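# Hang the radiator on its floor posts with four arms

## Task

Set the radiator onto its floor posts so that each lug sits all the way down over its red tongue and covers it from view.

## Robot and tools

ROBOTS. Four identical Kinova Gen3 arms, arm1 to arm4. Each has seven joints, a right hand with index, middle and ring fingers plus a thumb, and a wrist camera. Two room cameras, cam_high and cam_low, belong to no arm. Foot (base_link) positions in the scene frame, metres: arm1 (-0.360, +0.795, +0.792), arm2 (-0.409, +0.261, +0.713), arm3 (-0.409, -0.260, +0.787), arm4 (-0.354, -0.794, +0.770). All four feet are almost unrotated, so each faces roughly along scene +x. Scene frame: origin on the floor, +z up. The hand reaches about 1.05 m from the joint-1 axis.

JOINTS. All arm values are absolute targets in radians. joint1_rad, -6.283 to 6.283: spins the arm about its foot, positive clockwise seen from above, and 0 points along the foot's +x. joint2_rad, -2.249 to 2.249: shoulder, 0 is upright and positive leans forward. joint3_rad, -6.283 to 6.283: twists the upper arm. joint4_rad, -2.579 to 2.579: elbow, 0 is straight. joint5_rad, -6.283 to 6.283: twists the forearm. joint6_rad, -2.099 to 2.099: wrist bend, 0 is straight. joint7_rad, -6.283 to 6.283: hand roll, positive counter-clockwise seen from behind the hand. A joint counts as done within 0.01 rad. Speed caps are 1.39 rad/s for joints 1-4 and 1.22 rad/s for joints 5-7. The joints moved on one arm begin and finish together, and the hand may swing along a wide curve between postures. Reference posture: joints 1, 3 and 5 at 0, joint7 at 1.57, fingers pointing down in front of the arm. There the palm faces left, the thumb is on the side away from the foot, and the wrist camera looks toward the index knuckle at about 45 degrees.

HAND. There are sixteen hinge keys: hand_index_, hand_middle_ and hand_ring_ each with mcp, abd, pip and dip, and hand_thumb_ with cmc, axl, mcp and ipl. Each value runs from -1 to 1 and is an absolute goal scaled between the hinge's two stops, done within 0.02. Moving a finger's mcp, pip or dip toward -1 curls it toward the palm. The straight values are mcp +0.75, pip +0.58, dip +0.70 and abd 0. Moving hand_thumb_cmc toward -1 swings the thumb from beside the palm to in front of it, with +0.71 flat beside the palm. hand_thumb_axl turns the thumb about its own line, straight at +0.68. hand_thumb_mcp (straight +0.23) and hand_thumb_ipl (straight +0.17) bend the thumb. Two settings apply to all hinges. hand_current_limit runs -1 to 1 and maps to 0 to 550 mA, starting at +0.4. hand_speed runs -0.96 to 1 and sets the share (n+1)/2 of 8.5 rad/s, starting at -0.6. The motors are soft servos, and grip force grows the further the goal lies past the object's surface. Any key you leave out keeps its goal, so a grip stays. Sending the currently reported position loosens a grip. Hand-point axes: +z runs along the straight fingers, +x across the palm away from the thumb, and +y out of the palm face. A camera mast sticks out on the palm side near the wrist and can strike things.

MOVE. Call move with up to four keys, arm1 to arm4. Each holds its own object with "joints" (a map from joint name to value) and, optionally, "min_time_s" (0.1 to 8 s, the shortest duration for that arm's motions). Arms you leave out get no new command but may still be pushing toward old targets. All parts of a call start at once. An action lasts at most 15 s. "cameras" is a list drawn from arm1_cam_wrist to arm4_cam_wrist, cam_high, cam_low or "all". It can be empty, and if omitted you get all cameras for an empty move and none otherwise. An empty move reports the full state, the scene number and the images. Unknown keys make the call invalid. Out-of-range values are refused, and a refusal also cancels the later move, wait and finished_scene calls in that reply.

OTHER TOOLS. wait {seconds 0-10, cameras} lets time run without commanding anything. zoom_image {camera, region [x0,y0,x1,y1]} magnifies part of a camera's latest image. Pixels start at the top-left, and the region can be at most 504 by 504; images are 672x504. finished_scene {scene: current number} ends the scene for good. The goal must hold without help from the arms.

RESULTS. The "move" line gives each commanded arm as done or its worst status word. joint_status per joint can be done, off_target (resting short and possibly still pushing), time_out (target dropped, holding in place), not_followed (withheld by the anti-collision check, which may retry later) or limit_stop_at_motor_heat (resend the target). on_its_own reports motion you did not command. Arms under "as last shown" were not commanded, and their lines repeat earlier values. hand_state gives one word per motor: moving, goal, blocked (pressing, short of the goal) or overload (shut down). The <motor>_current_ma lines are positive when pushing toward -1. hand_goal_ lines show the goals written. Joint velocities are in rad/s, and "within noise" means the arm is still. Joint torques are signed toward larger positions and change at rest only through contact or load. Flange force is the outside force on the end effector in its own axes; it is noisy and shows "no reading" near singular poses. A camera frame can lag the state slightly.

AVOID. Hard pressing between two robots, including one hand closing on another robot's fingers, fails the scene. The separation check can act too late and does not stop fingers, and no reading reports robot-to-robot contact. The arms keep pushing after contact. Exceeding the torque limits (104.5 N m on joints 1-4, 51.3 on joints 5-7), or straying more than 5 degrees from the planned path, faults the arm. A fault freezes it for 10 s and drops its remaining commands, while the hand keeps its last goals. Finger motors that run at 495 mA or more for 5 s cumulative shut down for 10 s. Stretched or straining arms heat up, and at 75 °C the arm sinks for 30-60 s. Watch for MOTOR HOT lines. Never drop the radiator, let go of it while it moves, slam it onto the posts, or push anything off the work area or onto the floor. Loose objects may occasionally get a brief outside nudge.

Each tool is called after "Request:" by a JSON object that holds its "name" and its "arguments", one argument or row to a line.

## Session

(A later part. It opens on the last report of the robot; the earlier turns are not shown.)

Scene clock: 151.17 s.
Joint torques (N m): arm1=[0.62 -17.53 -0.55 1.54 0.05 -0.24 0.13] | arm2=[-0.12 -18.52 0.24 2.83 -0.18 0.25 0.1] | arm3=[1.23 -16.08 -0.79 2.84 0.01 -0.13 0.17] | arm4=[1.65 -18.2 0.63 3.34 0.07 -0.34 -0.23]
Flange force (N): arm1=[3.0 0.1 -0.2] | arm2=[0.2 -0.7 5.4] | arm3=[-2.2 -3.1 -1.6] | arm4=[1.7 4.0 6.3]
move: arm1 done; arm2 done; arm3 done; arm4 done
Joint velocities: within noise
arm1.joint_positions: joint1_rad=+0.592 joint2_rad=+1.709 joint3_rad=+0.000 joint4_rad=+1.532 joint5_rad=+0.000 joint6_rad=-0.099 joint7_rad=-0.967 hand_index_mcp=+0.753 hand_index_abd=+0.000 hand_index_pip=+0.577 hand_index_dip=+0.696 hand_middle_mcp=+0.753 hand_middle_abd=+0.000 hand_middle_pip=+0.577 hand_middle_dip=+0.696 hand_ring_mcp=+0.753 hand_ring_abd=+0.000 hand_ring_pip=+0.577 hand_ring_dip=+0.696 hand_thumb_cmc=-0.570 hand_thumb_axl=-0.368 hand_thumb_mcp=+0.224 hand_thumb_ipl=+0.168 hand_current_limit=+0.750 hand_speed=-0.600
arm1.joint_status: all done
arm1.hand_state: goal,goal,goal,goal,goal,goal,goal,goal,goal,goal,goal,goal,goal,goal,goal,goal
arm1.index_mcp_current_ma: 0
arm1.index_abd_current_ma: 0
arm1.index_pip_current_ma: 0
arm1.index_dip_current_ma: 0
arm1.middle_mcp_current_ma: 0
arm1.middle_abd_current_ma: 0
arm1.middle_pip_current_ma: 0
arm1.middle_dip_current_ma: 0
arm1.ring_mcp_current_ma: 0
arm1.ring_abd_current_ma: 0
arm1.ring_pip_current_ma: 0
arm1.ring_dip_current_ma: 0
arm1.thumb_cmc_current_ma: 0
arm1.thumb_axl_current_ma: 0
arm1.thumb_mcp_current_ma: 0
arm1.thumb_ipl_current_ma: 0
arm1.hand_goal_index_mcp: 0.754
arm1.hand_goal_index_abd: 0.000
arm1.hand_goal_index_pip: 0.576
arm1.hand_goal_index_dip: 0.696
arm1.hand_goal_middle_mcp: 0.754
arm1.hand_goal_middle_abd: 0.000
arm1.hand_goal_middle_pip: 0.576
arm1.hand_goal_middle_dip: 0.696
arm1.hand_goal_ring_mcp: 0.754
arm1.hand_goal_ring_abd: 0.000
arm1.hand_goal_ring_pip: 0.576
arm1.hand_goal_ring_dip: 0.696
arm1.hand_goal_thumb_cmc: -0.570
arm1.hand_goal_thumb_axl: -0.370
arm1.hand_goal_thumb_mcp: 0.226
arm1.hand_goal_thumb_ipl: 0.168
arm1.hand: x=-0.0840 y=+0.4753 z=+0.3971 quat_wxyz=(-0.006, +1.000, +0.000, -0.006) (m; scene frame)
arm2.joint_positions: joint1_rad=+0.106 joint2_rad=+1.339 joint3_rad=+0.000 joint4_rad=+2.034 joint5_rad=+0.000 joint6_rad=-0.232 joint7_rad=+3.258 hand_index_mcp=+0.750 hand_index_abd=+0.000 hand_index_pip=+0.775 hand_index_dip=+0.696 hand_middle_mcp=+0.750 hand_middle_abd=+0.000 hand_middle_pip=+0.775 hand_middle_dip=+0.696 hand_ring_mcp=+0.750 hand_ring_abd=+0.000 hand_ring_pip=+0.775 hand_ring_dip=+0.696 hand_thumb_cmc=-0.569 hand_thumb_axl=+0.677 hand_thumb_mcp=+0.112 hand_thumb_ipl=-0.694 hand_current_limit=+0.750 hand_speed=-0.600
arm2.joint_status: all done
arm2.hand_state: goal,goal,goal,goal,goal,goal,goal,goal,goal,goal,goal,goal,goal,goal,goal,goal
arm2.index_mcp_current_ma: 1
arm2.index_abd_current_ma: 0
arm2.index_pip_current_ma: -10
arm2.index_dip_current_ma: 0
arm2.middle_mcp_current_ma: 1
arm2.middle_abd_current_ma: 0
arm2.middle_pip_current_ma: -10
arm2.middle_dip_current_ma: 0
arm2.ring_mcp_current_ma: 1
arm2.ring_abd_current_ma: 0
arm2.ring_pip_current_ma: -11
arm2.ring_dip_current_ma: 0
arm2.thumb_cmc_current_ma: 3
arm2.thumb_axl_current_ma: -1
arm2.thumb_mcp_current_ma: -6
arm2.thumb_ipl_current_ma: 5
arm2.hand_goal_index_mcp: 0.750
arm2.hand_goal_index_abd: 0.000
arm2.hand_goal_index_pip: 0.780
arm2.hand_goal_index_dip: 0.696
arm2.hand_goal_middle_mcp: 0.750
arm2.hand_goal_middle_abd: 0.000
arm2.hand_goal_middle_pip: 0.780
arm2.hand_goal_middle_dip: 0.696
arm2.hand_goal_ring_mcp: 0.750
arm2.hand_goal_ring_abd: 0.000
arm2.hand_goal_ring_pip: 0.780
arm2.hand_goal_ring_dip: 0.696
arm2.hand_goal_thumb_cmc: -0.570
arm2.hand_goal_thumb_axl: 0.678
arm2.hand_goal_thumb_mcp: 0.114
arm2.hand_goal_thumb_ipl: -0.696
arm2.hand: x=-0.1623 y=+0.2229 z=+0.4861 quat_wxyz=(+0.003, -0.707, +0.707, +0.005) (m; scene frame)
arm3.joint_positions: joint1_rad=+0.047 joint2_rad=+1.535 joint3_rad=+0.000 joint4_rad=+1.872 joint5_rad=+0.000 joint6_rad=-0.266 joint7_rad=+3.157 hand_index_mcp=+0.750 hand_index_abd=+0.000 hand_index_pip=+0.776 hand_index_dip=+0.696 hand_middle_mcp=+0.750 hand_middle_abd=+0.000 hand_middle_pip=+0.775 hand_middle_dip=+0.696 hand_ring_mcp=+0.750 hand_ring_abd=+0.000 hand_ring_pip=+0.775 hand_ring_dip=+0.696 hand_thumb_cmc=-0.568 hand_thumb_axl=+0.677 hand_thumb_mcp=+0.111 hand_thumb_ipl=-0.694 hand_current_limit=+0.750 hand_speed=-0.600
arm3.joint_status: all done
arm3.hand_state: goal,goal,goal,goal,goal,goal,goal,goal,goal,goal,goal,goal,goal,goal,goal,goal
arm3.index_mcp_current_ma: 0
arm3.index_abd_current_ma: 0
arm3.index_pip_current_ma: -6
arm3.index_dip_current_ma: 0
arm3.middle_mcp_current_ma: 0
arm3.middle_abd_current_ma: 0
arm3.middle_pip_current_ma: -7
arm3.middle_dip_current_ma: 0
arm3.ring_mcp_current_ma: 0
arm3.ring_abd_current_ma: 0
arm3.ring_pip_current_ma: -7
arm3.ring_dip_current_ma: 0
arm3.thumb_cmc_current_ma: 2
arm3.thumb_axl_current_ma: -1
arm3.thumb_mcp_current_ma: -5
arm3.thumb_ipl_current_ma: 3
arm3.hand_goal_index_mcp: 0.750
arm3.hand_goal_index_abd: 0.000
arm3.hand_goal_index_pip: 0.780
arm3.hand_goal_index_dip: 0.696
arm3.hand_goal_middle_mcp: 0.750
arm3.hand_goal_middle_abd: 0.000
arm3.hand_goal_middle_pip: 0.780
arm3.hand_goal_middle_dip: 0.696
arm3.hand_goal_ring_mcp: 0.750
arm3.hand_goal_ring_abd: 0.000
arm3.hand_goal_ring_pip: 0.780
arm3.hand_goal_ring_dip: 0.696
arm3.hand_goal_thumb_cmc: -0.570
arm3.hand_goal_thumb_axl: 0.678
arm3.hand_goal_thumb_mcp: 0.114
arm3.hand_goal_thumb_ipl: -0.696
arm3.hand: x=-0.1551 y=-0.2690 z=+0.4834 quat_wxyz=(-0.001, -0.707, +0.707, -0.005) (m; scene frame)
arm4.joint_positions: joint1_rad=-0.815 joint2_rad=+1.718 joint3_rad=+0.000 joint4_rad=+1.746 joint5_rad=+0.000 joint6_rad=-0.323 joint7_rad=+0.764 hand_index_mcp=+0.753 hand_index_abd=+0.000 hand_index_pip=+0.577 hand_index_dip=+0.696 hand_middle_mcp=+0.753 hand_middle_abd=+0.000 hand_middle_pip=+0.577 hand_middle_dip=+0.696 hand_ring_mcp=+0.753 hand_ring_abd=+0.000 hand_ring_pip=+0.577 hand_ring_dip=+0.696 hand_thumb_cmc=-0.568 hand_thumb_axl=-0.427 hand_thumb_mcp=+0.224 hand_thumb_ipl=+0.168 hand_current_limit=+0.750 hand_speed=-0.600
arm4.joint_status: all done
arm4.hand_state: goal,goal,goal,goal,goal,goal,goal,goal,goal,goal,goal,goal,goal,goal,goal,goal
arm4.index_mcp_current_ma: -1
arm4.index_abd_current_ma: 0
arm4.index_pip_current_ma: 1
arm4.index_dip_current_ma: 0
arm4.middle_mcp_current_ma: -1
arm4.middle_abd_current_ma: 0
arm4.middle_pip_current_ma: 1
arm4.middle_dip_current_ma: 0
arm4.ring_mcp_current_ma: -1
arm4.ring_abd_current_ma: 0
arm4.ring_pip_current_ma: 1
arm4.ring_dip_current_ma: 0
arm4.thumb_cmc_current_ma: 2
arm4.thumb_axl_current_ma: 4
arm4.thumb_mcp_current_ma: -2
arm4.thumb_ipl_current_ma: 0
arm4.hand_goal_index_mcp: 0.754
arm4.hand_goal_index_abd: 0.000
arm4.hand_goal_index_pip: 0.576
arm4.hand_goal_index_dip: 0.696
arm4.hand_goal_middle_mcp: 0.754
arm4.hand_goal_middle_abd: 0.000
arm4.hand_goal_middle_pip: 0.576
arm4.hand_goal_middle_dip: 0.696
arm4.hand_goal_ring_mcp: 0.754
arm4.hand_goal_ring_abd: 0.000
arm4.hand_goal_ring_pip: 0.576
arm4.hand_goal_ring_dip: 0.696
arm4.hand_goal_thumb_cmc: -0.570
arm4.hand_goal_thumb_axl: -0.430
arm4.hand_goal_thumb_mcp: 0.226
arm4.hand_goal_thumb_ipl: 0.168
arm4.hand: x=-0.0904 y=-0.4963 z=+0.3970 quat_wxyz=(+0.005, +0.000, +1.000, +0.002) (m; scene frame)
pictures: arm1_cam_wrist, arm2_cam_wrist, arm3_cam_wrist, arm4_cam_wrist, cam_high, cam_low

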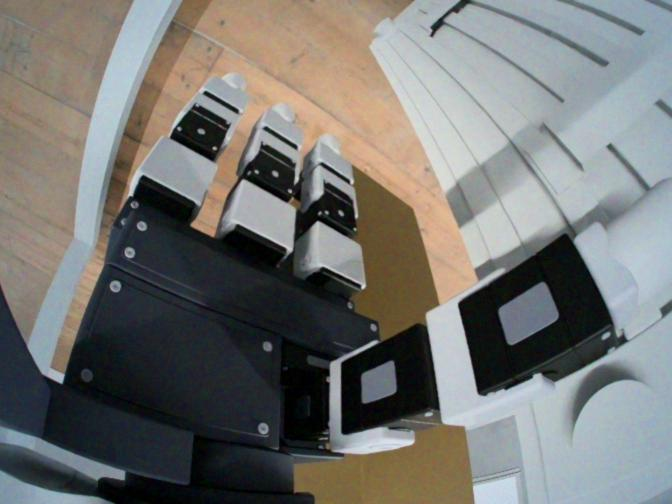

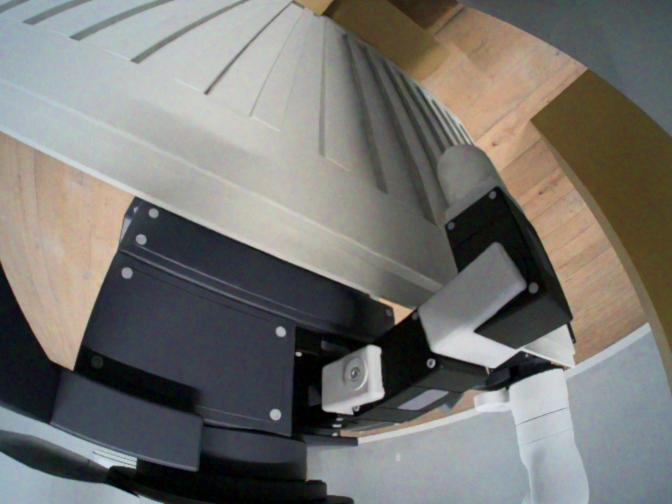

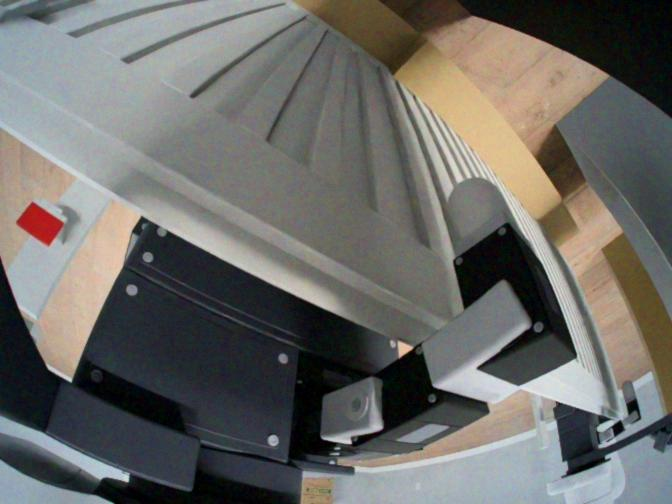

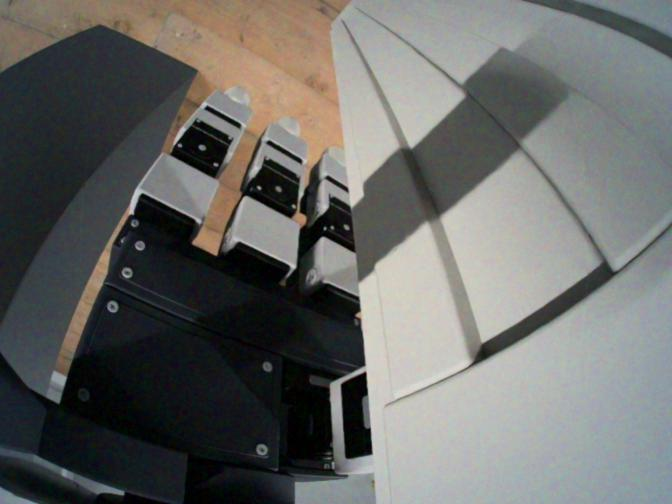

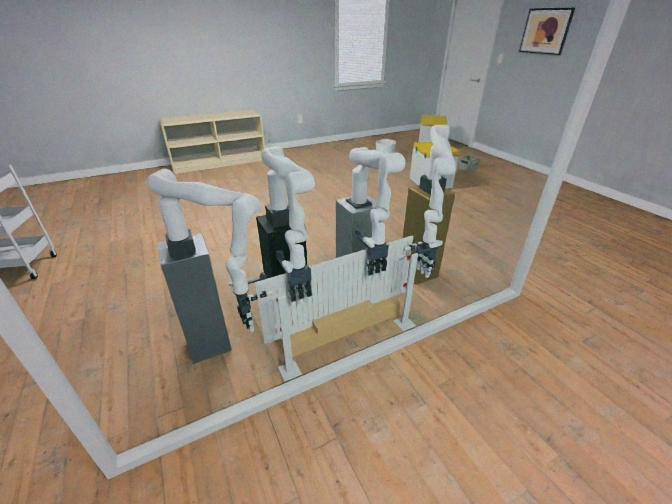

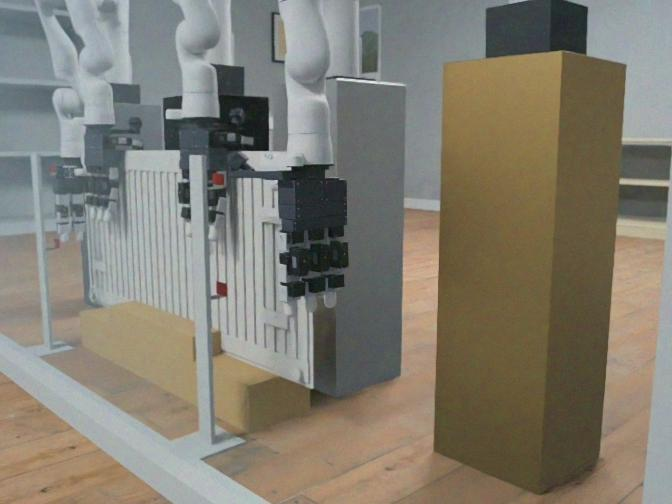

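Request:
{"name": "move", "arguments": {
  "arm1": {"joints":{"joint1_rad":0.6223,"joint2_rad":1.7141,"joint4_rad":1.5757,"joint6_rad":-0.1482,"joint7_rad":-0.9365},"min_time_s":1.5},
  "arm4": {"joints":{"joint1_rad":-0.8627,"joint2_rad":1.7299,"joint4_rad":1.7814,"joint6_rad":-0.3697,"joint7_rad":0.7161},"min_time_s":1.5},
  "arm2": {"joints":{"hand_index_mcp":0.54,"hand_middle_mcp":0.54,"hand_ring_mcp":0.54,"hand_thumb_mcp":0.02,"hand_thumb_ipl":-0.80}},
  "arm3": {"joints":{"hand_index_mcp":0.54,"hand_middle_mcp":0.54,"hand_ring_mcp":0.54,"hand_thumb_mcp":0.02,"hand_thumb_ipl":-0.80}},
  "cameras": ["arm1_cam_wrist","arm4_cam_wrist","arm2_cam_wrist","arm3_cam_wrist"]
}}

Scene clock: 162.20 s.
Joint torques (N m): arm1=[1.5 -16.47 0.31 2.51 -0.11 0.03 -0.01] | arm2=[-0.15 -18.48 0.25 2.93 -0.19 0.28 0.07] | arm3=[1.28 -16.05 -0.73 2.84 0.04 0.03 0.13] | arm4=[1.62 -17.78 0.61 3.77 0.1 -0.35 -0.24]
Flange force (N): arm1=[4.9 -0.7 -0.2] | arm2=[0.4 -0.9 5.5] | arm3=[-2.5 -2.6 -1.6] | arm4=[2.0 3.8 6.4]
move: arm1 done; arm2 done; arm3 done; arm4 done
Joint velocities: within noise
arm1.joint_positions: joint1_rad=+0.622 joint2_rad=+1.714 joint3_rad=+0.000 joint4_rad=+1.576 joint5_rad=+0.000 joint6_rad=-0.148 joint7_rad=-0.936 hand_index_mcp=+0.753 hand_index_abd=+0.000 hand_index_pip=+0.577 hand_index_dip=+0.696 hand_middle_mcp=+0.753 hand_middle_abd=+0.000 hand_middle_pip=+0.577 hand_middle_dip=+0.696 hand_ring_mcp=+0.753 hand_ring_abd=+0.000 hand_ring_pip=+0.577 hand_ring_dip=+0.696 hand_thumb_cmc=-0.594 hand_thumb_axl=-0.371 hand_thumb_mcp=+0.218 hand_thumb_ipl=+0.168 hand_current_limit=+0.750 hand_speed=-0.600
arm1.joint_status: all done
arm1.hand_state: goal,goal,goal,goal,goal,goal,goal,goal,goal,goal,goal,goal,blocked,goal,goal,goal
arm1.index_mcp_current_ma: 0
arm1.index_abd_current_ma: 0
arm1.index_pip_current_ma: 0
arm1.index_dip_current_ma: 0
arm1.middle_mcp_current_ma: 0
arm1.middle_abd_current_ma: 0
arm1.middle_pip_current_ma: 0
arm1.middle_dip_current_ma: 0
arm1.ring_mcp_current_ma: 0
arm1.ring_abd_current_ma: 0
arm1.ring_pip_current_ma: 0
arm1.ring_dip_current_ma: 0
arm1.thumb_cmc_current_ma: -9
arm1.thumb_axl_current_ma: 0
arm1.thumb_mcp_current_ma: -2
arm1.thumb_ipl_current_ma: 0
arm1.hand_goal_index_mcp: 0.754
arm1.hand_goal_index_abd: 0.000
arm1.hand_goal_index_pip: 0.576
arm1.hand_goal_index_dip: 0.696
arm1.hand_goal_middle_mcp: 0.754
arm1.hand_goal_middle_abd: 0.000
arm1.hand_goal_middle_pip: 0.576
arm1.hand_goal_middle_dip: 0.696
arm1.hand_goal_ring_mcp: 0.754
arm1.hand_goal_ring_abd: 0.000
arm1.hand_goal_ring_pip: 0.576
arm1.hand_goal_ring_dip: 0.696
arm1.hand_goal_thumb_cmc: -0.570
arm1.hand_goal_thumb_axl: -0.370
arm1.hand_goal_thumb_mcp: 0.226
arm1.hand_goal_thumb_ipl: 0.168
arm1.hand: x=-0.1040 y=+0.4754 z=+0.3971 quat_wxyz=(-0.006, +1.000, +0.000, -0.006) (m; scene frame)
arm2.joint_positions: joint1_rad=+0.106 joint2_rad=+1.339 joint3_rad=+0.000 joint4_rad=+2.034 joint5_rad=+0.000 joint6_rad=-0.232 joint7_rad=+3.258 hand_index_mcp=+0.544 hand_index_abd=+0.000 hand_index_pip=+0.777 hand_index_dip=+0.696 hand_middle_mcp=+0.544 hand_middle_abd=+0.000 hand_middle_pip=+0.777 hand_middle_dip=+0.696 hand_ring_mcp=+0.544 hand_ring_abd=+0.000 hand_ring_pip=+0.776 hand_ring_dip=+0.696 hand_thumb_cmc=-0.569 hand_thumb_axl=+0.677 hand_thumb_mcp=+0.019 hand_thumb_ipl=-0.797 hand_current_limit=+0.750 hand_speed=-0.600
arm2.joint_status: all done
arm2.hand_state: goal,goal,goal,goal,goal,goal,goal,goal,goal,goal,goal,goal,goal,goal,goal,goal
arm2.index_mcp_current_ma: 8
arm2.index_abd_current_ma: 0
arm2.index_pip_current_ma: -7
arm2.index_dip_current_ma: 0
arm2.middle_mcp_current_ma: 8
arm2.middle_abd_current_ma: 0
arm2.middle_pip_current_ma: -7
arm2.middle_dip_current_ma: 0
arm2.ring_mcp_current_ma: 9
arm2.ring_abd_current_ma: 0
arm2.ring_pip_current_ma: -8
arm2.ring_dip_current_ma: 0
arm2.thumb_cmc_current_ma: 3
arm2.thumb_axl_current_ma: -1
arm2.thumb_mcp_current_ma: -1
arm2.thumb_ipl_current_ma: 7
arm2.hand_goal_index_mcp: 0.540
arm2.hand_goal_index_abd: 0.000
arm2.hand_goal_index_pip: 0.780
arm2.hand_goal_index_dip: 0.696
arm2.hand_goal_middle_mcp: 0.540
arm2.hand_goal_middle_abd: 0.000
arm2.hand_goal_middle_pip: 0.780
arm2.hand_goal_middle_dip: 0.696
arm2.hand_goal_ring_mcp: 0.540
arm2.hand_goal_ring_abd: 0.000
arm2.hand_goal_ring_pip: 0.780
arm2.hand_goal_ring_dip: 0.696
arm2.hand_goal_thumb_cmc: -0.570
arm2.hand_goal_thumb_axl: 0.678
arm2.hand_goal_thumb_mcp: 0.020
arm2.hand_goal_thumb_ipl: -0.800
arm2.hand: x=-0.1623 y=+0.2229 z=+0.4861 quat_wxyz=(+0.003, -0.707, +0.707, +0.005) (m; scene frame)
arm3.joint_positions: joint1_rad=+0.047 joint2_rad=+1.535 joint3_rad=+0.000 joint4_rad=+1.872 joint5_rad=+0.000 joint6_rad=-0.266 joint7_rad=+3.157 hand_index_mcp=+0.543 hand_index_abd=+0.000 hand_index_pip=+0.777 hand_index_dip=+0.696 hand_middle_mcp=+0.543 hand_middle_abd=+0.000 hand_middle_pip=+0.776 hand_middle_dip=+0.696 hand_ring_mcp=+0.543 hand_ring_abd=+0.000 hand_ring_pip=+0.776 hand_ring_dip=+0.696 hand_thumb_cmc=-0.568 hand_thumb_axl=+0.677 hand_thumb_mcp=+0.019 hand_thumb_ipl=-0.798 hand_current_limit=+0.750 hand_speed=-0.600
arm3.joint_status: all done
arm3.hand_state: goal,goal,goal,goal,goal,goal,goal,goal,goal,goal,goal,goal,goal,goal,goal,goal
arm3.index_mcp_current_ma: 5
arm3.index_abd_current_ma: 0
arm3.index_pip_current_ma: -4
arm3.index_dip_current_ma: 0
arm3.middle_mcp_current_ma: 5
arm3.middle_abd_current_ma: 0
arm3.middle_pip_current_ma: -5
arm3.middle_dip_current_ma: 0
arm3.ring_mcp_current_ma: 4
arm3.ring_abd_current_ma: 0
arm3.ring_pip_current_ma: -5
arm3.ring_dip_current_ma: 0
arm3.thumb_cmc_current_ma: 2
arm3.thumb_axl_current_ma: -1
arm3.thumb_mcp_current_ma: -1
arm3.thumb_ipl_current_ma: 5
arm3.hand_goal_index_mcp: 0.540
arm3.hand_goal_index_abd: 0.000
arm3.hand_goal_index_pip: 0.780
arm3.hand_goal_index_dip: 0.696
arm3.hand_goal_middle_mcp: 0.540
arm3.hand_goal_middle_abd: 0.000
arm3.hand_goal_middle_pip: 0.780
arm3.hand_goal_middle_dip: 0.696
arm3.hand_goal_ring_mcp: 0.540
arm3.hand_goal_ring_abd: 0.000
arm3.hand_goal_ring_pip: 0.780
arm3.hand_goal_ring_dip: 0.696
arm3.hand_goal_thumb_cmc: -0.570
arm3.hand_goal_thumb_axl: 0.678
arm3.hand_goal_thumb_mcp: 0.020
arm3.hand_goal_thumb_ipl: -0.800
arm3.hand: x=-0.1551 y=-0.2690 z=+0.4834 quat_wxyz=(-0.001, -0.707, +0.707, -0.005) (m; scene frame)
arm4.joint_positions: joint1_rad=-0.863 joint2_rad=+1.730 joint3_rad=+0.000 joint4_rad=+1.781 joint5_rad=+0.000 joint6_rad=-0.370 joint7_rad=+0.716 hand_index_mcp=+0.753 hand_index_abd=+0.000 hand_index_pip=+0.577 hand_index_dip=+0.696 hand_middle_mcp=+0.753 hand_middle_abd=+0.000 hand_middle_pip=+0.577 hand_middle_dip=+0.696 hand_ring_mcp=+0.753 hand_ring_abd=+0.000 hand_ring_pip=+0.577 hand_ring_dip=+0.696 hand_thumb_cmc=-0.568 hand_thumb_axl=-0.427 hand_thumb_mcp=+0.224 hand_thumb_ipl=+0.168 hand_current_limit=+0.750 hand_speed=-0.600
arm4.joint_status: all done
arm4.hand_state: goal,goal,goal,goal,goal,goal,goal,goal,goal,goal,goal,goal,goal,goal,goal,goal
arm4.index_mcp_current_ma: -1
arm4.index_abd_current_ma: 0
arm4.index_pip_current_ma: 1
arm4.index_dip_current_ma: 0
arm4.middle_mcp_current_ma: -1
arm4.middle_abd_current_ma: 0
arm4.middle_pip_current_ma: 1
arm4.middle_dip_current_ma: 0
arm4.ring_mcp_current_ma: -1
arm4.ring_abd_current_ma: 0
arm4.ring_pip_current_ma: 1
arm4.ring_dip_current_ma: 0
arm4.thumb_cmc_current_ma: 2
arm4.thumb_axl_current_ma: 4
arm4.thumb_mcp_current_ma: -2
arm4.thumb_ipl_current_ma: 0
arm4.hand_goal_index_mcp: 0.754
arm4.hand_goal_index_abd: 0.000
arm4.hand_goal_index_pip: 0.576
arm4.hand_goal_index_dip: 0.696
arm4.hand_goal_middle_mcp: 0.754
arm4.hand_goal_middle_abd: 0.000
arm4.hand_goal_middle_pip: 0.576
arm4.hand_goal_middle_dip: 0.696
arm4.hand_goal_ring_mcp: 0.754
arm4.hand_goal_ring_abd: 0.000
arm4.hand_goal_ring_pip: 0.576
arm4.hand_goal_ring_dip: 0.696
arm4.hand_goal_thumb_cmc: -0.570
arm4.hand_goal_thumb_axl: -0.430
arm4.hand_goal_thumb_mcp: 0.226
arm4.hand_goal_thumb_ipl: 0.168
arm4.hand: x=-0.1104 y=-0.4963 z=+0.3970 quat_wxyz=(+0.005, +0.000, +1.000, +0.002) (m; scene frame)
pictures: arm1_cam_wrist, arm2_cam_wrist, arm3_cam_wrist, arm4_cam_wrist

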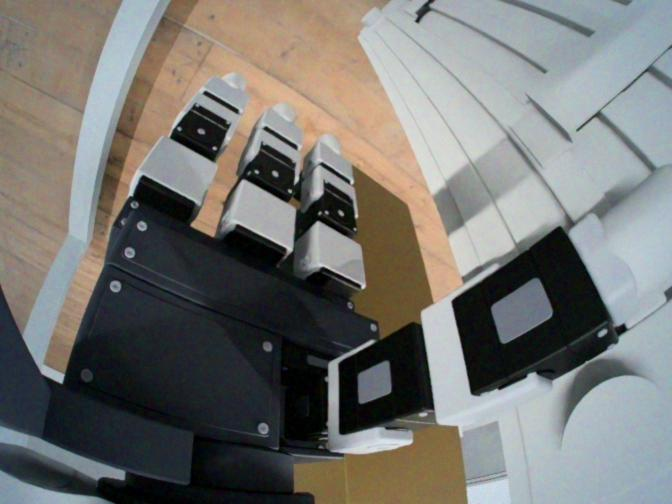

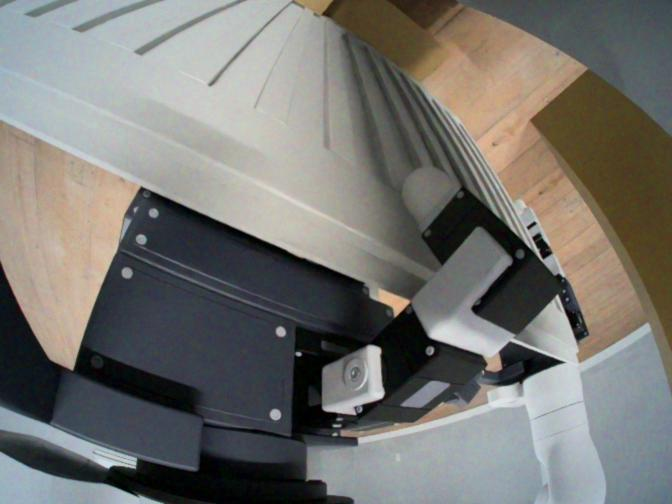

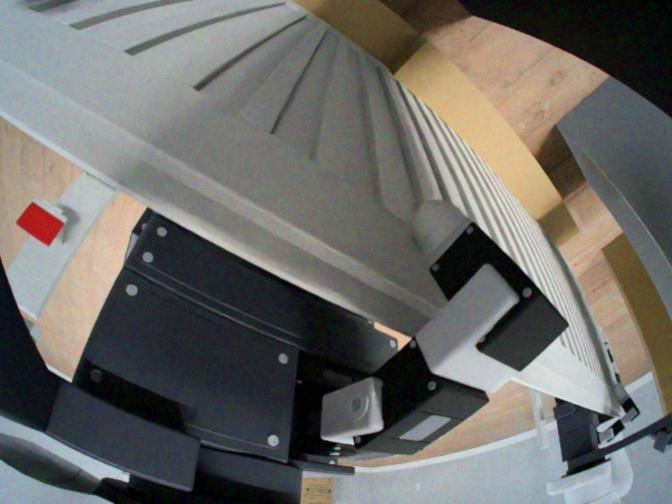

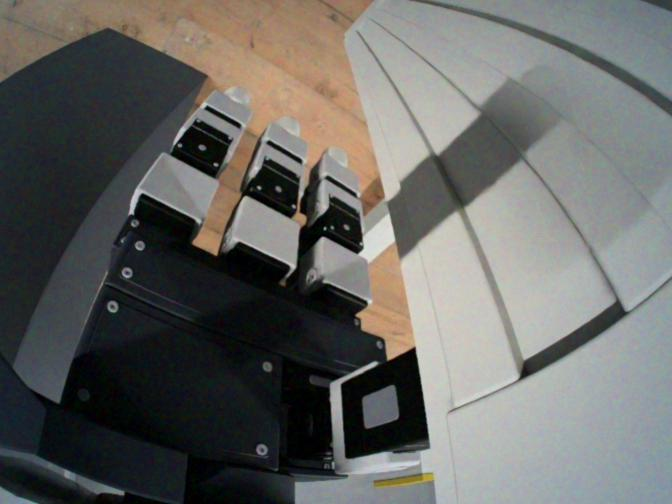

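Request:
{"name": "move", "arguments": {
  "arm4": {"joints":{"joint1_rad":-0.8702,"joint2_rad":1.7318,"joint4_rad":1.7864,"joint6_rad":-0.3766,"joint7_rad":0.7086},"min_time_s":1},
  "arm2": {"joints":{"hand_index_mcp":0.48,"hand_middle_mcp":0.48,"hand_ring_mcp":0.48,"hand_thumb_mcp":-0.02,"hand_thumb_ipl":-0.84}},
  "arm3": {"joints":{"hand_index_mcp":0.48,"hand_middle_mcp":0.48,"hand_ring_mcp":0.48,"hand_thumb_mcp":-0.02,"hand_thumb_ipl":-0.84}},
  "cameras": []
}}

Request:
{"name": "move", "arguments": {
  "arm2": {"joints":{"hand_thumb_mcp":-0.06,"hand_thumb_ipl":-0.90}},
  "arm3": {"joints":{"hand_thumb_mcp":-0.06,"hand_thumb_ipl":-0.90}},
  "cameras": []
}}

Scene clock: 175.80 s.
Joint torques (N m): arm1=[1.4 -16.49 0.25 2.45 -0.12 -0.02 0.03] | arm2=[-0.03 -19.03 0.23 2.92 -0.24 0.39 0.01] | arm3=[1.24 -17.27 -0.84 2.13 -0.03 -0.38 0.09] | arm4=[1.21 -17.46 0.08 4.05 0.27 -0.27 -0.15]
Flange force (N): arm1=[4.8 -0.5 -0.3] | arm2=[0.1 -0.2 7.0] | arm3=[-2.2 -1.3 -0.3] | arm4=[0.8 3.5 6.4]
move: arm2 off_target; arm3 off_target; arm4 done
Joint velocities: within noise
arm1: as last shown
arm1.joint_positions: joint1_rad=+0.622 joint2_rad=+1.714 joint3_rad=+0.000 joint4_rad=+1.576 joint5_rad=+0.000 joint6_rad=-0.148 joint7_rad=-0.936 hand_index_mcp=+0.753 hand_index_abd=+0.000 hand_index_pip=+0.577 hand_index_dip=+0.696 hand_middle_mcp=+0.753 hand_middle_abd=+0.000 hand_middle_pip=+0.577 hand_middle_dip=+0.696 hand_ring_mcp=+0.753 hand_ring_abd=+0.000 hand_ring_pip=+0.577 hand_ring_dip=+0.696 hand_thumb_cmc=-0.596 hand_thumb_axl=-0.371 hand_thumb_mcp=+0.217 hand_thumb_ipl=+0.168 hand_current_limit=+0.750 hand_speed=-0.600
arm1.thumb_cmc_current_ma: -11
arm2.joint_positions: joint1_rad=+0.106 joint2_rad=+1.339 joint3_rad=+0.000 joint4_rad=+2.034 joint5_rad=+0.000 joint6_rad=-0.232 joint7_rad=+3.258 hand_index_mcp=+0.504 hand_index_abd=+0.000 hand_index_pip=+0.784 hand_index_dip=+0.697 hand_middle_mcp=+0.508 hand_middle_abd=+0.000 hand_middle_pip=+0.785 hand_middle_dip=+0.698 hand_ring_mcp=+0.500 hand_ring_abd=+0.000 hand_ring_pip=+0.781 hand_ring_dip=+0.696 hand_thumb_cmc=-0.569 hand_thumb_axl=+0.677 hand_thumb_mcp=-0.003 hand_thumb_ipl=-0.820 hand_current_limit=+0.750 hand_speed=-0.600
arm2.joint_status: hand_index_mcp off_target (ended at +0.504, target +0.480); hand_middle_mcp off_target (ended at +0.508, target +0.480); hand_ring_mcp off_target (ended at +0.500, target +0.480); the others done
arm2.hand_state: blocked,goal,goal,goal,blocked,goal,goal,goal,blocked,goal,goal,goal,goal,goal,goal,goal
arm2.index_mcp_current_ma: 79
arm2.index_abd_current_ma: 0
arm2.index_pip_current_ma: 8
arm2.index_dip_current_ma: 3
arm2.middle_mcp_current_ma: 95
arm2.middle_abd_current_ma: 0
arm2.middle_pip_current_ma: 11
arm2.middle_dip_current_ma: 4
arm2.ring_mcp_current_ma: 63
arm2.ring_abd_current_ma: 0
arm2.ring_pip_current_ma: 1
arm2.ring_dip_current_ma: 0
arm2.thumb_cmc_current_ma: 3
arm2.thumb_axl_current_ma: -1
arm2.thumb_mcp_current_ma: 67
arm2.thumb_ipl_current_ma: 83
arm2.hand_goal_index_mcp: 0.480
arm2.hand_goal_index_abd: 0.000
arm2.hand_goal_index_pip: 0.780
arm2.hand_goal_index_dip: 0.696
arm2.hand_goal_middle_mcp: 0.480
arm2.hand_goal_middle_abd: 0.000
arm2.hand_goal_middle_pip: 0.780
arm2.hand_goal_middle_dip: 0.696
arm2.hand_goal_ring_mcp: 0.480
arm2.hand_goal_ring_abd: 0.000
arm2.hand_goal_ring_pip: 0.780
arm2.hand_goal_ring_dip: 0.696
arm2.hand_goal_thumb_cmc: -0.570
arm2.hand_goal_thumb_axl: 0.678
arm2.hand_goal_thumb_mcp: -0.020
arm2.hand_goal_thumb_ipl: -0.840
arm2.hand: x=-0.1623 y=+0.2229 z=+0.4861 quat_wxyz=(+0.003, -0.707, +0.707, +0.005) (m; scene frame)
arm3.joint_positions: joint1_rad=+0.047 joint2_rad=+1.535 joint3_rad=+0.000 joint4_rad=+1.872 joint5_rad=+0.000 joint6_rad=-0.266 joint7_rad=+3.157 hand_index_mcp=+0.485 hand_index_abd=+0.000 hand_index_pip=+0.777 hand_index_dip=+0.696 hand_middle_mcp=+0.498 hand_middle_abd=+0.000 hand_middle_pip=+0.781 hand_middle_dip=+0.697 hand_ring_mcp=+0.500 hand_ring_abd=+0.000 hand_ring_pip=+0.783 hand_ring_dip=+0.697 hand_thumb_cmc=-0.568 hand_thumb_axl=+0.677 hand_thumb_mcp=+0.001 hand_thumb_ipl=-0.817 hand_current_limit=+0.750 hand_speed=-0.600
arm3.joint_status: hand_ring_mcp off_target (ended at +0.500, target +0.480); hand_thumb_mcp off_target (ended at +0.001, target -0.020); hand_thumb_ipl off_target (ended at -0.817, target -0.840); the others done
arm3.hand_state: goal,goal,goal,goal,goal,goal,goal,goal,blocked,goal,goal,goal,goal,goal,blocked,blocked
arm3.index_mcp_current_ma: 8
arm3.index_abd_current_ma: 0
arm3.index_pip_current_ma: -3
arm3.index_dip_current_ma: 0
arm3.middle_mcp_current_ma: 42
arm3.middle_abd_current_ma: 0
arm3.middle_pip_current_ma: 1
arm3.middle_dip_current_ma: 1
arm3.ring_mcp_current_ma: 50
arm3.ring_abd_current_ma: 0
arm3.ring_pip_current_ma: 4
arm3.ring_dip_current_ma: 1
arm3.thumb_cmc_current_ma: 2
arm3.thumb_axl_current_ma: -1
arm3.thumb_mcp_current_ma: 67
arm3.thumb_ipl_current_ma: 79
arm3.hand_goal_index_mcp: 0.480
arm3.hand_goal_index_abd: 0.000
arm3.hand_goal_index_pip: 0.780
arm3.hand_goal_index_dip: 0.696
arm3.hand_goal_middle_mcp: 0.480
arm3.hand_goal_middle_abd: 0.000
arm3.hand_goal_middle_pip: 0.780
arm3.hand_goal_middle_dip: 0.696
arm3.hand_goal_ring_mcp: 0.480
arm3.hand_goal_ring_abd: 0.000
arm3.hand_goal_ring_pip: 0.780
arm3.hand_goal_ring_dip: 0.696
arm3.hand_goal_thumb_cmc: -0.570
arm3.hand_goal_thumb_axl: 0.678
arm3.hand_goal_thumb_mcp: -0.020
arm3.hand_goal_thumb_ipl: -0.840
arm3.hand: x=-0.1551 y=-0.2690 z=+0.4834 quat_wxyz=(-0.001, -0.707, +0.707, -0.005) (m; scene frame)
arm4.joint_positions: joint1_rad=-0.870 joint2_rad=+1.732 joint3_rad=+0.000 joint4_rad=+1.786 joint5_rad=+0.000 joint6_rad=-0.377 joint7_rad=+0.709 hand_index_mcp=+0.753 hand_index_abd=+0.000 hand_index_pip=+0.577 hand_index_dip=+0.696 hand_middle_mcp=+0.753 hand_middle_abd=+0.000 hand_middle_pip=+0.577 hand_middle_dip=+0.696 hand_ring_mcp=+0.753 hand_ring_abd=+0.000 hand_ring_pip=+0.577 hand_ring_dip=+0.696 hand_thumb_cmc=-0.558 hand_thumb_axl=-0.427 hand_thumb_mcp=+0.229 hand_thumb_ipl=+0.168 hand_current_limit=+0.750 hand_speed=-0.600
arm4.joint_status: all done
arm4.hand_state: goal,goal,goal,goal,goal,goal,goal,goal,goal,goal,goal,goal,goal,goal,goal,goal
arm4.index_mcp_current_ma: -1
arm4.index_abd_current_ma: 0
arm4.index_pip_current_ma: 1
arm4.index_dip_current_ma: 0
arm4.middle_mcp_current_ma: -1
arm4.middle_abd_current_ma: 0
arm4.middle_pip_current_ma: 1
arm4.middle_dip_current_ma: 0
arm4.ring_mcp_current_ma: -1
arm4.ring_abd_current_ma: 0
arm4.ring_pip_current_ma: 1
arm4.ring_dip_current_ma: 0
arm4.thumb_cmc_current_ma: 22
arm4.thumb_axl_current_ma: 4
arm4.thumb_mcp_current_ma: 6
arm4.thumb_ipl_current_ma: 0
arm4.hand_goal_index_mcp: 0.754
arm4.hand_goal_index_abd: 0.000
arm4.hand_goal_index_pip: 0.576
arm4.hand_goal_index_dip: 0.696
arm4.hand_goal_middle_mcp: 0.754
arm4.hand_goal_middle_abd: 0.000
arm4.hand_goal_middle_pip: 0.576
arm4.hand_goal_middle_dip: 0.696
arm4.hand_goal_ring_mcp: 0.754
arm4.hand_goal_ring_abd: 0.000
arm4.hand_goal_ring_pip: 0.576
arm4.hand_goal_ring_dip: 0.696
arm4.hand_goal_thumb_cmc: -0.570
arm4.hand_goal_thumb_axl: -0.430
arm4.hand_goal_thumb_mcp: 0.226
arm4.hand_goal_thumb_ipl: 0.168
arm4.hand: x=-0.1134 y=-0.4964 z=+0.3970 quat_wxyz=(+0.005, +0.000, +1.000, +0.002) (m; scene frame)
pictures: none
No camera images: "cameras" was empty.

Scene clock: 176.30 s.
Joint torques (N m): arm1=[1.77 -16.17 0.66 2.73 -0.18 0.09 -0.03] | arm2=[0.08 -18.39 0.37 3.18 -0.36 0.62 -0.04] | arm3=[1.38 -17.22 -0.8 2.08 -0.12 -0.3 -0.03] | arm4=[0.99 -17.37 -0.25 4.19 0.37 -0.23 -0.09]
Flange force (N): arm1=[5.7 -0.9 -0.3] | arm2=[0.1 -0.5 6.0] | arm3=[-2.4 -0.9 -0.6] | arm4=[0.2 3.3 6.6]
move: arm2 off_target; arm3 off_target
Joint velocities: within noise
arm1, arm4: as last shown
arm1.joint_positions: joint1_rad=+0.622 joint2_rad=+1.714 joint3_rad=+0.000 joint4_rad=+1.576 joint5_rad=+0.000 joint6_rad=-0.148 joint7_rad=-0.936 hand_index_mcp=+0.753 hand_index_abd=+0.000 hand_index_pip=+0.577 hand_index_dip=+0.696 hand_middle_mcp=+0.753 hand_middle_abd=+0.000 hand_middle_pip=+0.577 hand_middle_dip=+0.696 hand_ring_mcp=+0.753 hand_ring_abd=+0.000 hand_ring_pip=+0.577 hand_ring_dip=+0.696 hand_thumb_cmc=-0.606 hand_thumb_axl=-0.372 hand_thumb_mcp=+0.214 hand_thumb_ipl=+0.169 hand_current_limit=+0.750 hand_speed=-0.600
arm1.thumb_cmc_current_ma: -20
arm1.thumb_mcp_current_ma: -4
arm1.hand: x=-0.1040 y=+0.4754 z=+0.3971 quat_wxyz=(-0.007, +1.000, +0.000, -0.006) (m; scene frame)
arm2.joint_positions: joint1_rad=+0.106 joint2_rad=+1.339 joint3_rad=+0.000 joint4_rad=+2.034 joint5_rad=+0.000 joint6_rad=-0.232 joint7_rad=+3.258 hand_index_mcp=+0.504 hand_index_abd=+0.000 hand_index_pip=+0.790 hand_index_dip=+0.699 hand_middle_mcp=+0.508 hand_middle_abd=+0.000 hand_middle_pip=+0.791 hand_middle_dip=+0.700 hand_ring_mcp=+0.502 hand_ring_abd=+0.000 hand_ring_pip=+0.789 hand_ring_dip=+0.697 hand_thumb_cmc=-0.569 hand_thumb_axl=+0.677 hand_thumb_mcp=-0.006 hand_thumb_ipl=-0.839 hand_current_limit=+0.750 hand_speed=-0.600
arm2.joint_status: hand_thumb_mcp off_target (ended at -0.006, target -0.060); hand_thumb_ipl off_target (ended at -0.839, target -0.900)
arm2.hand_state: blocked,goal,goal,goal,blocked,goal,goal,goal,blocked,goal,goal,goal,goal,goal,blocked,blocked
arm2.index_mcp_current_ma: 79
arm2.index_abd_current_ma: 0
arm2.index_pip_current_ma: 26
arm2.index_dip_current_ma: 7
arm2.middle_mcp_current_ma: 95
arm2.middle_abd_current_ma: 0
arm2.middle_pip_current_ma: 30
arm2.middle_dip_current_ma: 9
arm2.ring_mcp_current_ma: 69
arm2.ring_abd_current_ma: 0
arm2.ring_pip_current_ma: 23
arm2.ring_dip_current_ma: 1
arm2.thumb_cmc_current_ma: 3
arm2.thumb_axl_current_ma: -1
arm2.thumb_mcp_current_ma: 261
arm2.thumb_ipl_current_ma: 312
arm2.hand_goal_index_mcp: 0.480
arm2.hand_goal_index_abd: 0.000
arm2.hand_goal_index_pip: 0.780
arm2.hand_goal_index_dip: 0.696
arm2.hand_goal_middle_mcp: 0.480
arm2.hand_goal_middle_abd: 0.000
arm2.hand_goal_middle_pip: 0.780
arm2.hand_goal_middle_dip: 0.696
arm2.hand_goal_ring_mcp: 0.480
arm2.hand_goal_ring_abd: 0.000
arm2.hand_goal_ring_pip: 0.780
arm2.hand_goal_ring_dip: 0.696
arm2.hand_goal_thumb_cmc: -0.570
arm2.hand_goal_thumb_axl: 0.678
arm2.hand_goal_thumb_mcp: -0.060
arm2.hand_goal_thumb_ipl: -0.900
arm2.hand: x=-0.1623 y=+0.2229 z=+0.4861 quat_wxyz=(+0.003, -0.707, +0.707, +0.005) (m; scene frame)
arm3.joint_positions: joint1_rad=+0.047 joint2_rad=+1.535 joint3_rad=+0.000 joint4_rad=+1.872 joint5_rad=+0.000 joint6_rad=-0.266 joint7_rad=+3.157 hand_index_mcp=+0.485 hand_index_abd=+0.000 hand_index_pip=+0.777 hand_index_dip=+0.696 hand_middle_mcp=+0.498 hand_middle_abd=+0.000 hand_middle_pip=+0.788 hand_middle_dip=+0.698 hand_ring_mcp=+0.500 hand_ring_abd=+0.000 hand_ring_pip=+0.789 hand_ring_dip=+0.699 hand_thumb_cmc=-0.568 hand_thumb_axl=+0.677 hand_thumb_mcp=-0.001 hand_thumb_ipl=-0.836 hand_current_limit=+0.750 hand_speed=-0.600
arm3.joint_status: hand_thumb_mcp off_target (ended at -0.001, target -0.060); hand_thumb_ipl off_target (ended at -0.836, target -0.900)
arm3.hand_state: goal,goal,goal,goal,goal,goal,goal,goal,blocked,goal,goal,goal,goal,goal,blocked,blocked
arm3.index_mcp_current_ma: 8
arm3.index_abd_current_ma: 0
arm3.index_pip_current_ma: -3
arm3.index_dip_current_ma: 0
arm3.middle_mcp_current_ma: 42
arm3.middle_abd_current_ma: 0
arm3.middle_pip_current_ma: 14
arm3.middle_dip_current_ma: 3
arm3.ring_mcp_current_ma: 50
arm3.ring_abd_current_ma: 0
arm3.ring_pip_current_ma: 17
arm3.ring_dip_current_ma: 4
arm3.thumb_cmc_current_ma: 2
arm3.thumb_axl_current_ma: -1
arm3.thumb_mcp_current_ma: 251
arm3.thumb_ipl_current_ma: 291
arm3.hand_goal_index_mcp: 0.480
arm3.hand_goal_index_abd: 0.000
arm3.hand_goal_index_pip: 0.780
arm3.hand_goal_index_dip: 0.696
arm3.hand_goal_middle_mcp: 0.480
arm3.hand_goal_middle_abd: 0.000
arm3.hand_goal_middle_pip: 0.780
arm3.hand_goal_middle_dip: 0.696
arm3.hand_goal_ring_mcp: 0.480
arm3.hand_goal_ring_abd: 0.000
arm3.hand_goal_ring_pip: 0.780
arm3.hand_goal_ring_dip: 0.696
arm3.hand_goal_thumb_cmc: -0.570
arm3.hand_goal_thumb_axl: 0.678
arm3.hand_goal_thumb_mcp: -0.060
arm3.hand_goal_thumb_ipl: -0.900
arm3.hand: x=-0.1551 y=-0.2690 z=+0.4834 quat_wxyz=(-0.001, -0.707, +0.707, -0.005) (m; scene frame)
arm4.joint_positions: joint1_rad=-0.870 joint2_rad=+1.732 joint3_rad=+0.000 joint4_rad=+1.786 joint5_rad=+0.000 joint6_rad=-0.377 joint7_rad=+0.709 hand_index_mcp=+0.753 hand_index_abd=+0.000 hand_index_pip=+0.577 hand_index_dip=+0.696 hand_middle_mcp=+0.753 hand_middle_abd=+0.000 hand_middle_pip=+0.577 hand_middle_dip=+0.696 hand_ring_mcp=+0.753 hand_ring_abd=+0.000 hand_ring_pip=+0.577 hand_ring_dip=+0.696 hand_thumb_cmc=-0.548 hand_thumb_axl=-0.427 hand_thumb_mcp=+0.233 hand_thumb_ipl=+0.168 hand_current_limit=+0.750 hand_speed=-0.600
arm4.hand_state: goal,goal,goal,goal,goal,goal,goal,goal,goal,goal,goal,goal,blocked,goal,goal,goal
arm4.thumb_cmc_current_ma: 50
arm4.thumb_mcp_current_ma: 15
pictures: none
No camera images: "cameras" was empty.

Request:
{"name": "move", "arguments": {
  "arm2": {"joints":{"hand_index_mcp":0.44,"hand_middle_mcp":0.44,"hand_ring_mcp":0.44}},
  "arm3": {"joints":{"hand_index_mcp":0.43,"hand_middle_mcp":0.43,"hand_ring_mcp":0.43}},
  "cameras": []
}}

Request:
{"name": "move", "arguments": {
  "arm1": {"joints":{"joint2_rad":1.6859,"joint4_rad":1.6094,"joint6_rad":-0.1537},"min_time_s":2},
  "arm4": {"joints":{"joint2_rad":1.7046,"joint4_rad":1.8198,"joint6_rad":-0.3828},"min_time_s":2},
  "cameras": []
}}

Scene clock: 191.20 s.
Joint torques (N m): arm1=[1.72 -16.22 0.62 2.65 -0.16 0.06 0] | arm2=[0.09 -18.43 0.44 3.59 -0.39 0.89 -0.06] | arm3=[1.41 -16.88 -0.81 3.02 -0.19 0.27 -0.04] | arm4=[1.05 -17.35 -0.15 4.14 0.32 -0.19 -0.08]
Flange force (N): arm1=[5.6 -0.9 -0.4] | arm2=[0.2 -0.7 7.0] | arm3=[-2.3 -1.7 0.8] | arm4=[0.5 3.2 6.4]
move: arm2 off_target; arm3 off_target
Joint velocities: within noise
arm1, arm4: as last shown
arm1.hand: x=-0.1040 y=+0.4754 z=+0.3971 quat_wxyz=(-0.006, +1.000, +0.000, -0.006) (m; scene frame)
arm2.joint_positions: joint1_rad=+0.106 joint2_rad=+1.339 joint3_rad=+0.000 joint4_rad=+2.034 joint5_rad=+0.000 joint6_rad=-0.232 joint7_rad=+3.258 hand_index_mcp=+0.498 hand_index_abd=+0.000 hand_index_pip=+0.796 hand_index_dip=+0.703 hand_middle_mcp=+0.502 hand_middle_abd=+0.000 hand_middle_pip=+0.797 hand_middle_dip=+0.704 hand_ring_mcp=+0.498 hand_ring_abd=+0.000 hand_ring_pip=+0.792 hand_ring_dip=+0.698 hand_thumb_cmc=-0.569 hand_thumb_axl=+0.677 hand_thumb_mcp=-0.006 hand_thumb_ipl=-0.839 hand_current_limit=+0.750 hand_speed=-0.600
arm2.joint_status: hand_index_mcp off_target (ended at +0.498, target +0.440); hand_middle_mcp off_target (ended at +0.502, target +0.440); hand_ring_mcp off_target (ended at +0.498, target +0.440)
arm2.hand_state: blocked,goal,goal,goal,blocked,goal,goal,goal,blocked,goal,goal,goal,goal,goal,blocked,blocked
arm2.index_mcp_current_ma: 223
arm2.index_abd_current_ma: 0
arm2.index_pip_current_ma: 45
arm2.index_dip_current_ma: 17
arm2.middle_mcp_current_ma: 242
arm2.middle_abd_current_ma: 0
arm2.middle_pip_current_ma: 49
arm2.middle_dip_current_ma: 18
arm2.ring_mcp_current_ma: 224
arm2.ring_abd_current_ma: 0
arm2.ring_pip_current_ma: 33
arm2.ring_dip_current_ma: 4
arm2.thumb_cmc_current_ma: 3
arm2.thumb_axl_current_ma: -1
arm2.thumb_mcp_current_ma: 261
arm2.thumb_ipl_current_ma: 312
arm2.hand_goal_index_mcp: 0.440
arm2.hand_goal_index_abd: 0.000
arm2.hand_goal_index_pip: 0.780
arm2.hand_goal_index_dip: 0.696
arm2.hand_goal_middle_mcp: 0.440
arm2.hand_goal_middle_abd: 0.000
arm2.hand_goal_middle_pip: 0.780
arm2.hand_goal_middle_dip: 0.696
arm2.hand_goal_ring_mcp: 0.440
arm2.hand_goal_ring_abd: 0.000
arm2.hand_goal_ring_pip: 0.780
arm2.hand_goal_ring_dip: 0.696
arm2.hand_goal_thumb_cmc: -0.570
arm2.hand_goal_thumb_axl: 0.678
arm2.hand_goal_thumb_mcp: -0.060
arm2.hand_goal_thumb_ipl: -0.900
arm2.hand: x=-0.1623 y=+0.2229 z=+0.4861 quat_wxyz=(+0.003, -0.707, +0.707, +0.005) (m; scene frame)
arm3.joint_positions: joint1_rad=+0.047 joint2_rad=+1.535 joint3_rad=+0.000 joint4_rad=+1.872 joint5_rad=+0.000 joint6_rad=-0.266 joint7_rad=+3.157 hand_index_mcp=+0.473 hand_index_abd=+0.000 hand_index_pip=+0.787 hand_index_dip=+0.697 hand_middle_mcp=+0.489 hand_middle_abd=+0.000 hand_middle_pip=+0.795 hand_middle_dip=+0.703 hand_ring_mcp=+0.491 hand_ring_abd=+0.000 hand_ring_pip=+0.798 hand_ring_dip=+0.704 hand_thumb_cmc=-0.568 hand_thumb_axl=+0.677 hand_thumb_mcp=-0.001 hand_thumb_ipl=-0.836 hand_current_limit=+0.750 hand_speed=-0.600
arm3.joint_status: hand_index_mcp off_target (ended at +0.473, target +0.430); hand_middle_mcp off_target (ended at +0.489, target +0.430); hand_ring_mcp off_target (ended at +0.491, target +0.430)
arm3.hand_state: blocked,goal,goal,goal,blocked,goal,goal,goal,blocked,goal,goal,goal,goal,goal,blocked,blocked
arm3.index_mcp_current_ma: 129
arm3.index_abd_current_ma: 0
arm3.index_pip_current_ma: 13
arm3.index_dip_current_ma: 1
arm3.middle_mcp_current_ma: 197
arm3.middle_abd_current_ma: 0
arm3.middle_pip_current_ma: 32
arm3.middle_dip_current_ma: 11
arm3.ring_mcp_current_ma: 202
arm3.ring_abd_current_ma: 0
arm3.ring_pip_current_ma: 40
arm3.ring_dip_current_ma: 15
arm3.thumb_cmc_current_ma: 2
arm3.thumb_axl_current_ma: -1
arm3.thumb_mcp_current_ma: 251
arm3.thumb_ipl_current_ma: 291
arm3.hand_goal_index_mcp: 0.430
arm3.hand_goal_index_abd: 0.000
arm3.hand_goal_index_pip: 0.780
arm3.hand_goal_index_dip: 0.696
arm3.hand_goal_middle_mcp: 0.430
arm3.hand_goal_middle_abd: 0.000
arm3.hand_goal_middle_pip: 0.780
arm3.hand_goal_middle_dip: 0.696
arm3.hand_goal_ring_mcp: 0.430
arm3.hand_goal_ring_abd: 0.000
arm3.hand_goal_ring_pip: 0.780
arm3.hand_goal_ring_dip: 0.696
arm3.hand_goal_thumb_cmc: -0.570
arm3.hand_goal_thumb_axl: 0.678
arm3.hand_goal_thumb_mcp: -0.060
arm3.hand_goal_thumb_ipl: -0.900
arm3.hand: x=-0.1551 y=-0.2690 z=+0.4834 quat_wxyz=(-0.001, -0.707, +0.707, -0.005) (m; scene frame)
pictures: none
No camera images: "cameras" was empty.

Scene clock: 193.53 s.
Joint torques (N m): arm1=[-0.2 -32.37 3.05 5.64 -1.05 -0.61 -0.34] | arm2=[0.04 -17.31 0.3 2.67 -0.43 0.48 -0.12] | arm3=[1.32 -17.36 -0.97 1.82 -0.18 -0.19 -0.07] | arm4=[2.66 -33.99 0.71 7.47 0.51 -3.96 -0.32]
Flange force (N): arm1=[5.4 6.9 45.6] | arm2=[0.3 -0.2 2.2] | arm3=[-2.1 0.2 -0.8] | arm4=[0.7 9.6 54.6]
move: arm1 done; arm4 done
Joint velocities: within noise
arm1.joint_positions: joint1_rad=+0.622 joint2_rad=+1.686 joint3_rad=+0.000 joint4_rad=+1.609 joint5_rad=+0.000 joint6_rad=-0.154 joint7_rad=-0.936 hand_index_mcp=+0.753 hand_index_abd=+0.000 hand_index_pip=+0.577 hand_index_dip=+0.696 hand_middle_mcp=+0.753 hand_middle_abd=+0.000 hand_middle_pip=+0.577 hand_middle_dip=+0.696 hand_ring_mcp=+0.753 hand_ring_abd=+0.000 hand_ring_pip=+0.577 hand_ring_dip=+0.696 hand_thumb_cmc=-0.608 hand_thumb_axl=-0.396 hand_thumb_mcp=+0.206 hand_thumb_ipl=+0.162 hand_current_limit=+0.750 hand_speed=-0.600
arm1.joint_status: all done
arm1.hand_state: goal,goal,goal,goal,goal,goal,goal,goal,goal,goal,goal,goal,blocked,blocked,blocked,goal
arm1.index_mcp_current_ma: 0
arm1.index_abd_current_ma: 0
arm1.index_pip_current_ma: 0
arm1.index_dip_current_ma: 0
arm1.middle_mcp_current_ma: 0
arm1.middle_abd_current_ma: 0
arm1.middle_pip_current_ma: 0
arm1.middle_dip_current_ma: 0
arm1.ring_mcp_current_ma: 0
arm1.ring_abd_current_ma: 0
arm1.ring_pip_current_ma: 0
arm1.ring_dip_current_ma: 0
arm1.thumb_cmc_current_ma: -23
arm1.thumb_axl_current_ma: -15
arm1.thumb_mcp_current_ma: -10
arm1.thumb_ipl_current_ma: -1
arm1.hand_goal_index_mcp: 0.754
arm1.hand_goal_index_abd: 0.000
arm1.hand_goal_index_pip: 0.576
arm1.hand_goal_index_dip: 0.696
arm1.hand_goal_middle_mcp: 0.754
arm1.hand_goal_middle_abd: 0.000
arm1.hand_goal_middle_pip: 0.576
arm1.hand_goal_middle_dip: 0.696
arm1.hand_goal_ring_mcp: 0.754
arm1.hand_goal_ring_abd: 0.000
arm1.hand_goal_ring_pip: 0.576
arm1.hand_goal_ring_dip: 0.696
arm1.hand_goal_thumb_cmc: -0.570
arm1.hand_goal_thumb_axl: -0.370
arm1.hand_goal_thumb_mcp: 0.226
arm1.hand_goal_thumb_ipl: 0.168
arm1.hand: x=-0.1040 y=+0.4753 z=+0.4091 quat_wxyz=(-0.006, +1.000, +0.000, -0.006) (m; scene frame)
arm2, arm3: as last shown
arm2.joint_positions: joint1_rad=+0.106 joint2_rad=+1.339 joint3_rad=+0.000 joint4_rad=+2.034 joint5_rad=+0.000 joint6_rad=-0.232 joint7_rad=+3.258 hand_index_mcp=+0.497 hand_index_abd=+0.000 hand_index_pip=+0.797 hand_index_dip=+0.703 hand_middle_mcp=+0.501 hand_middle_abd=+0.000 hand_middle_pip=+0.798 hand_middle_dip=+0.704 hand_ring_mcp=+0.497 hand_ring_abd=+0.000 hand_ring_pip=+0.793 hand_ring_dip=+0.698 hand_thumb_cmc=-0.569 hand_thumb_axl=+0.677 hand_thumb_mcp=-0.006 hand_thumb_ipl=-0.840 hand_current_limit=+0.750 hand_speed=-0.600
arm2.index_mcp_current_ma: 220
arm2.index_pip_current_ma: 48
arm2.middle_mcp_current_ma: 239
arm2.middle_pip_current_ma: 51
arm2.middle_dip_current_ma: 19
arm2.ring_mcp_current_ma: 220
arm2.ring_pip_current_ma: 34
arm2.thumb_cmc_current_ma: 1
arm2.thumb_ipl_current_ma: 308
arm3.joint_positions: joint1_rad=+0.047 joint2_rad=+1.535 joint3_rad=+0.000 joint4_rad=+1.872 joint5_rad=+0.000 joint6_rad=-0.266 joint7_rad=+3.157 hand_index_mcp=+0.471 hand_index_abd=+0.000 hand_index_pip=+0.788 hand_index_dip=+0.697 hand_middle_mcp=+0.488 hand_middle_abd=+0.000 hand_middle_pip=+0.796 hand_middle_dip=+0.703 hand_ring_mcp=+0.489 hand_ring_abd=+0.000 hand_ring_pip=+0.798 hand_ring_dip=+0.704 hand_thumb_cmc=-0.569 hand_thumb_axl=+0.677 hand_thumb_mcp=+0.000 hand_thumb_ipl=-0.836 hand_current_limit=+0.750 hand_speed=-0.600
arm3.index_mcp_current_ma: 121
arm3.index_pip_current_ma: 14
arm3.middle_mcp_current_ma: 190
arm3.middle_pip_current_ma: 33
arm3.ring_mcp_current_ma: 194
arm3.ring_pip_current_ma: 41
arm3.thumb_cmc_current_ma: 1
arm3.thumb_mcp_current_ma: 256
arm4.joint_positions: joint1_rad=-0.870 joint2_rad=+1.705 joint3_rad=+0.000 joint4_rad=+1.820 joint5_rad=+0.000 joint6_rad=-0.383 joint7_rad=+0.709 hand_index_mcp=+0.753 hand_index_abd=+0.000 hand_index_pip=+0.577 hand_index_dip=+0.696 hand_middle_mcp=+0.753 hand_middle_abd=+0.000 hand_middle_pip=+0.577 hand_middle_dip=+0.696 hand_ring_mcp=+0.753 hand_ring_abd=+0.000 hand_ring_pip=+0.577 hand_ring_dip=+0.696 hand_thumb_cmc=-0.545 hand_thumb_axl=-0.401 hand_thumb_mcp=+0.240 hand_thumb_ipl=+0.173 hand_current_limit=+0.750 hand_speed=-0.600
arm4.joint_status: all done
arm4.hand_state: goal,goal,goal,goal,goal,goal,goal,goal,goal,goal,goal,goal,blocked,blocked,goal,goal
arm4.index_mcp_current_ma: -1
arm4.index_abd_current_ma: 0
arm4.index_pip_current_ma: 1
arm4.index_dip_current_ma: 0
arm4.middle_mcp_current_ma: -1
arm4.middle_abd_current_ma: 0
arm4.middle_pip_current_ma: 1
arm4.middle_dip_current_ma: 0
arm4.ring_mcp_current_ma: -1
arm4.ring_abd_current_ma: 0
arm4.ring_pip_current_ma: 1
arm4.ring_dip_current_ma: 0
arm4.thumb_cmc_current_ma: 57
arm4.thumb_axl_current_ma: 86
arm4.thumb_mcp_current_ma: 37
arm4.thumb_ipl_current_ma: 9
arm4.hand_goal_index_mcp: 0.754
arm4.hand_goal_index_abd: 0.000
arm4.hand_goal_index_pip: 0.576
arm4.hand_goal_index_dip: 0.696
arm4.hand_goal_middle_mcp: 0.754
arm4.hand_goal_middle_abd: 0.000
arm4.hand_goal_middle_pip: 0.576
arm4.hand_goal_middle_dip: 0.696
arm4.hand_goal_ring_mcp: 0.754
arm4.hand_goal_ring_abd: 0.000
arm4.hand_goal_ring_pip: 0.576
arm4.hand_goal_ring_dip: 0.696
arm4.hand_goal_thumb_cmc: -0.570
arm4.hand_goal_thumb_axl: -0.430
arm4.hand_goal_thumb_mcp: 0.226
arm4.hand_goal_thumb_ipl: 0.168
arm4.hand: x=-0.1136 y=-0.4965 z=+0.4090 quat_wxyz=(+0.005, +0.000, +1.000, +0.002) (m; scene frame)
pictures: none
No camera images: "cameras" was empty.


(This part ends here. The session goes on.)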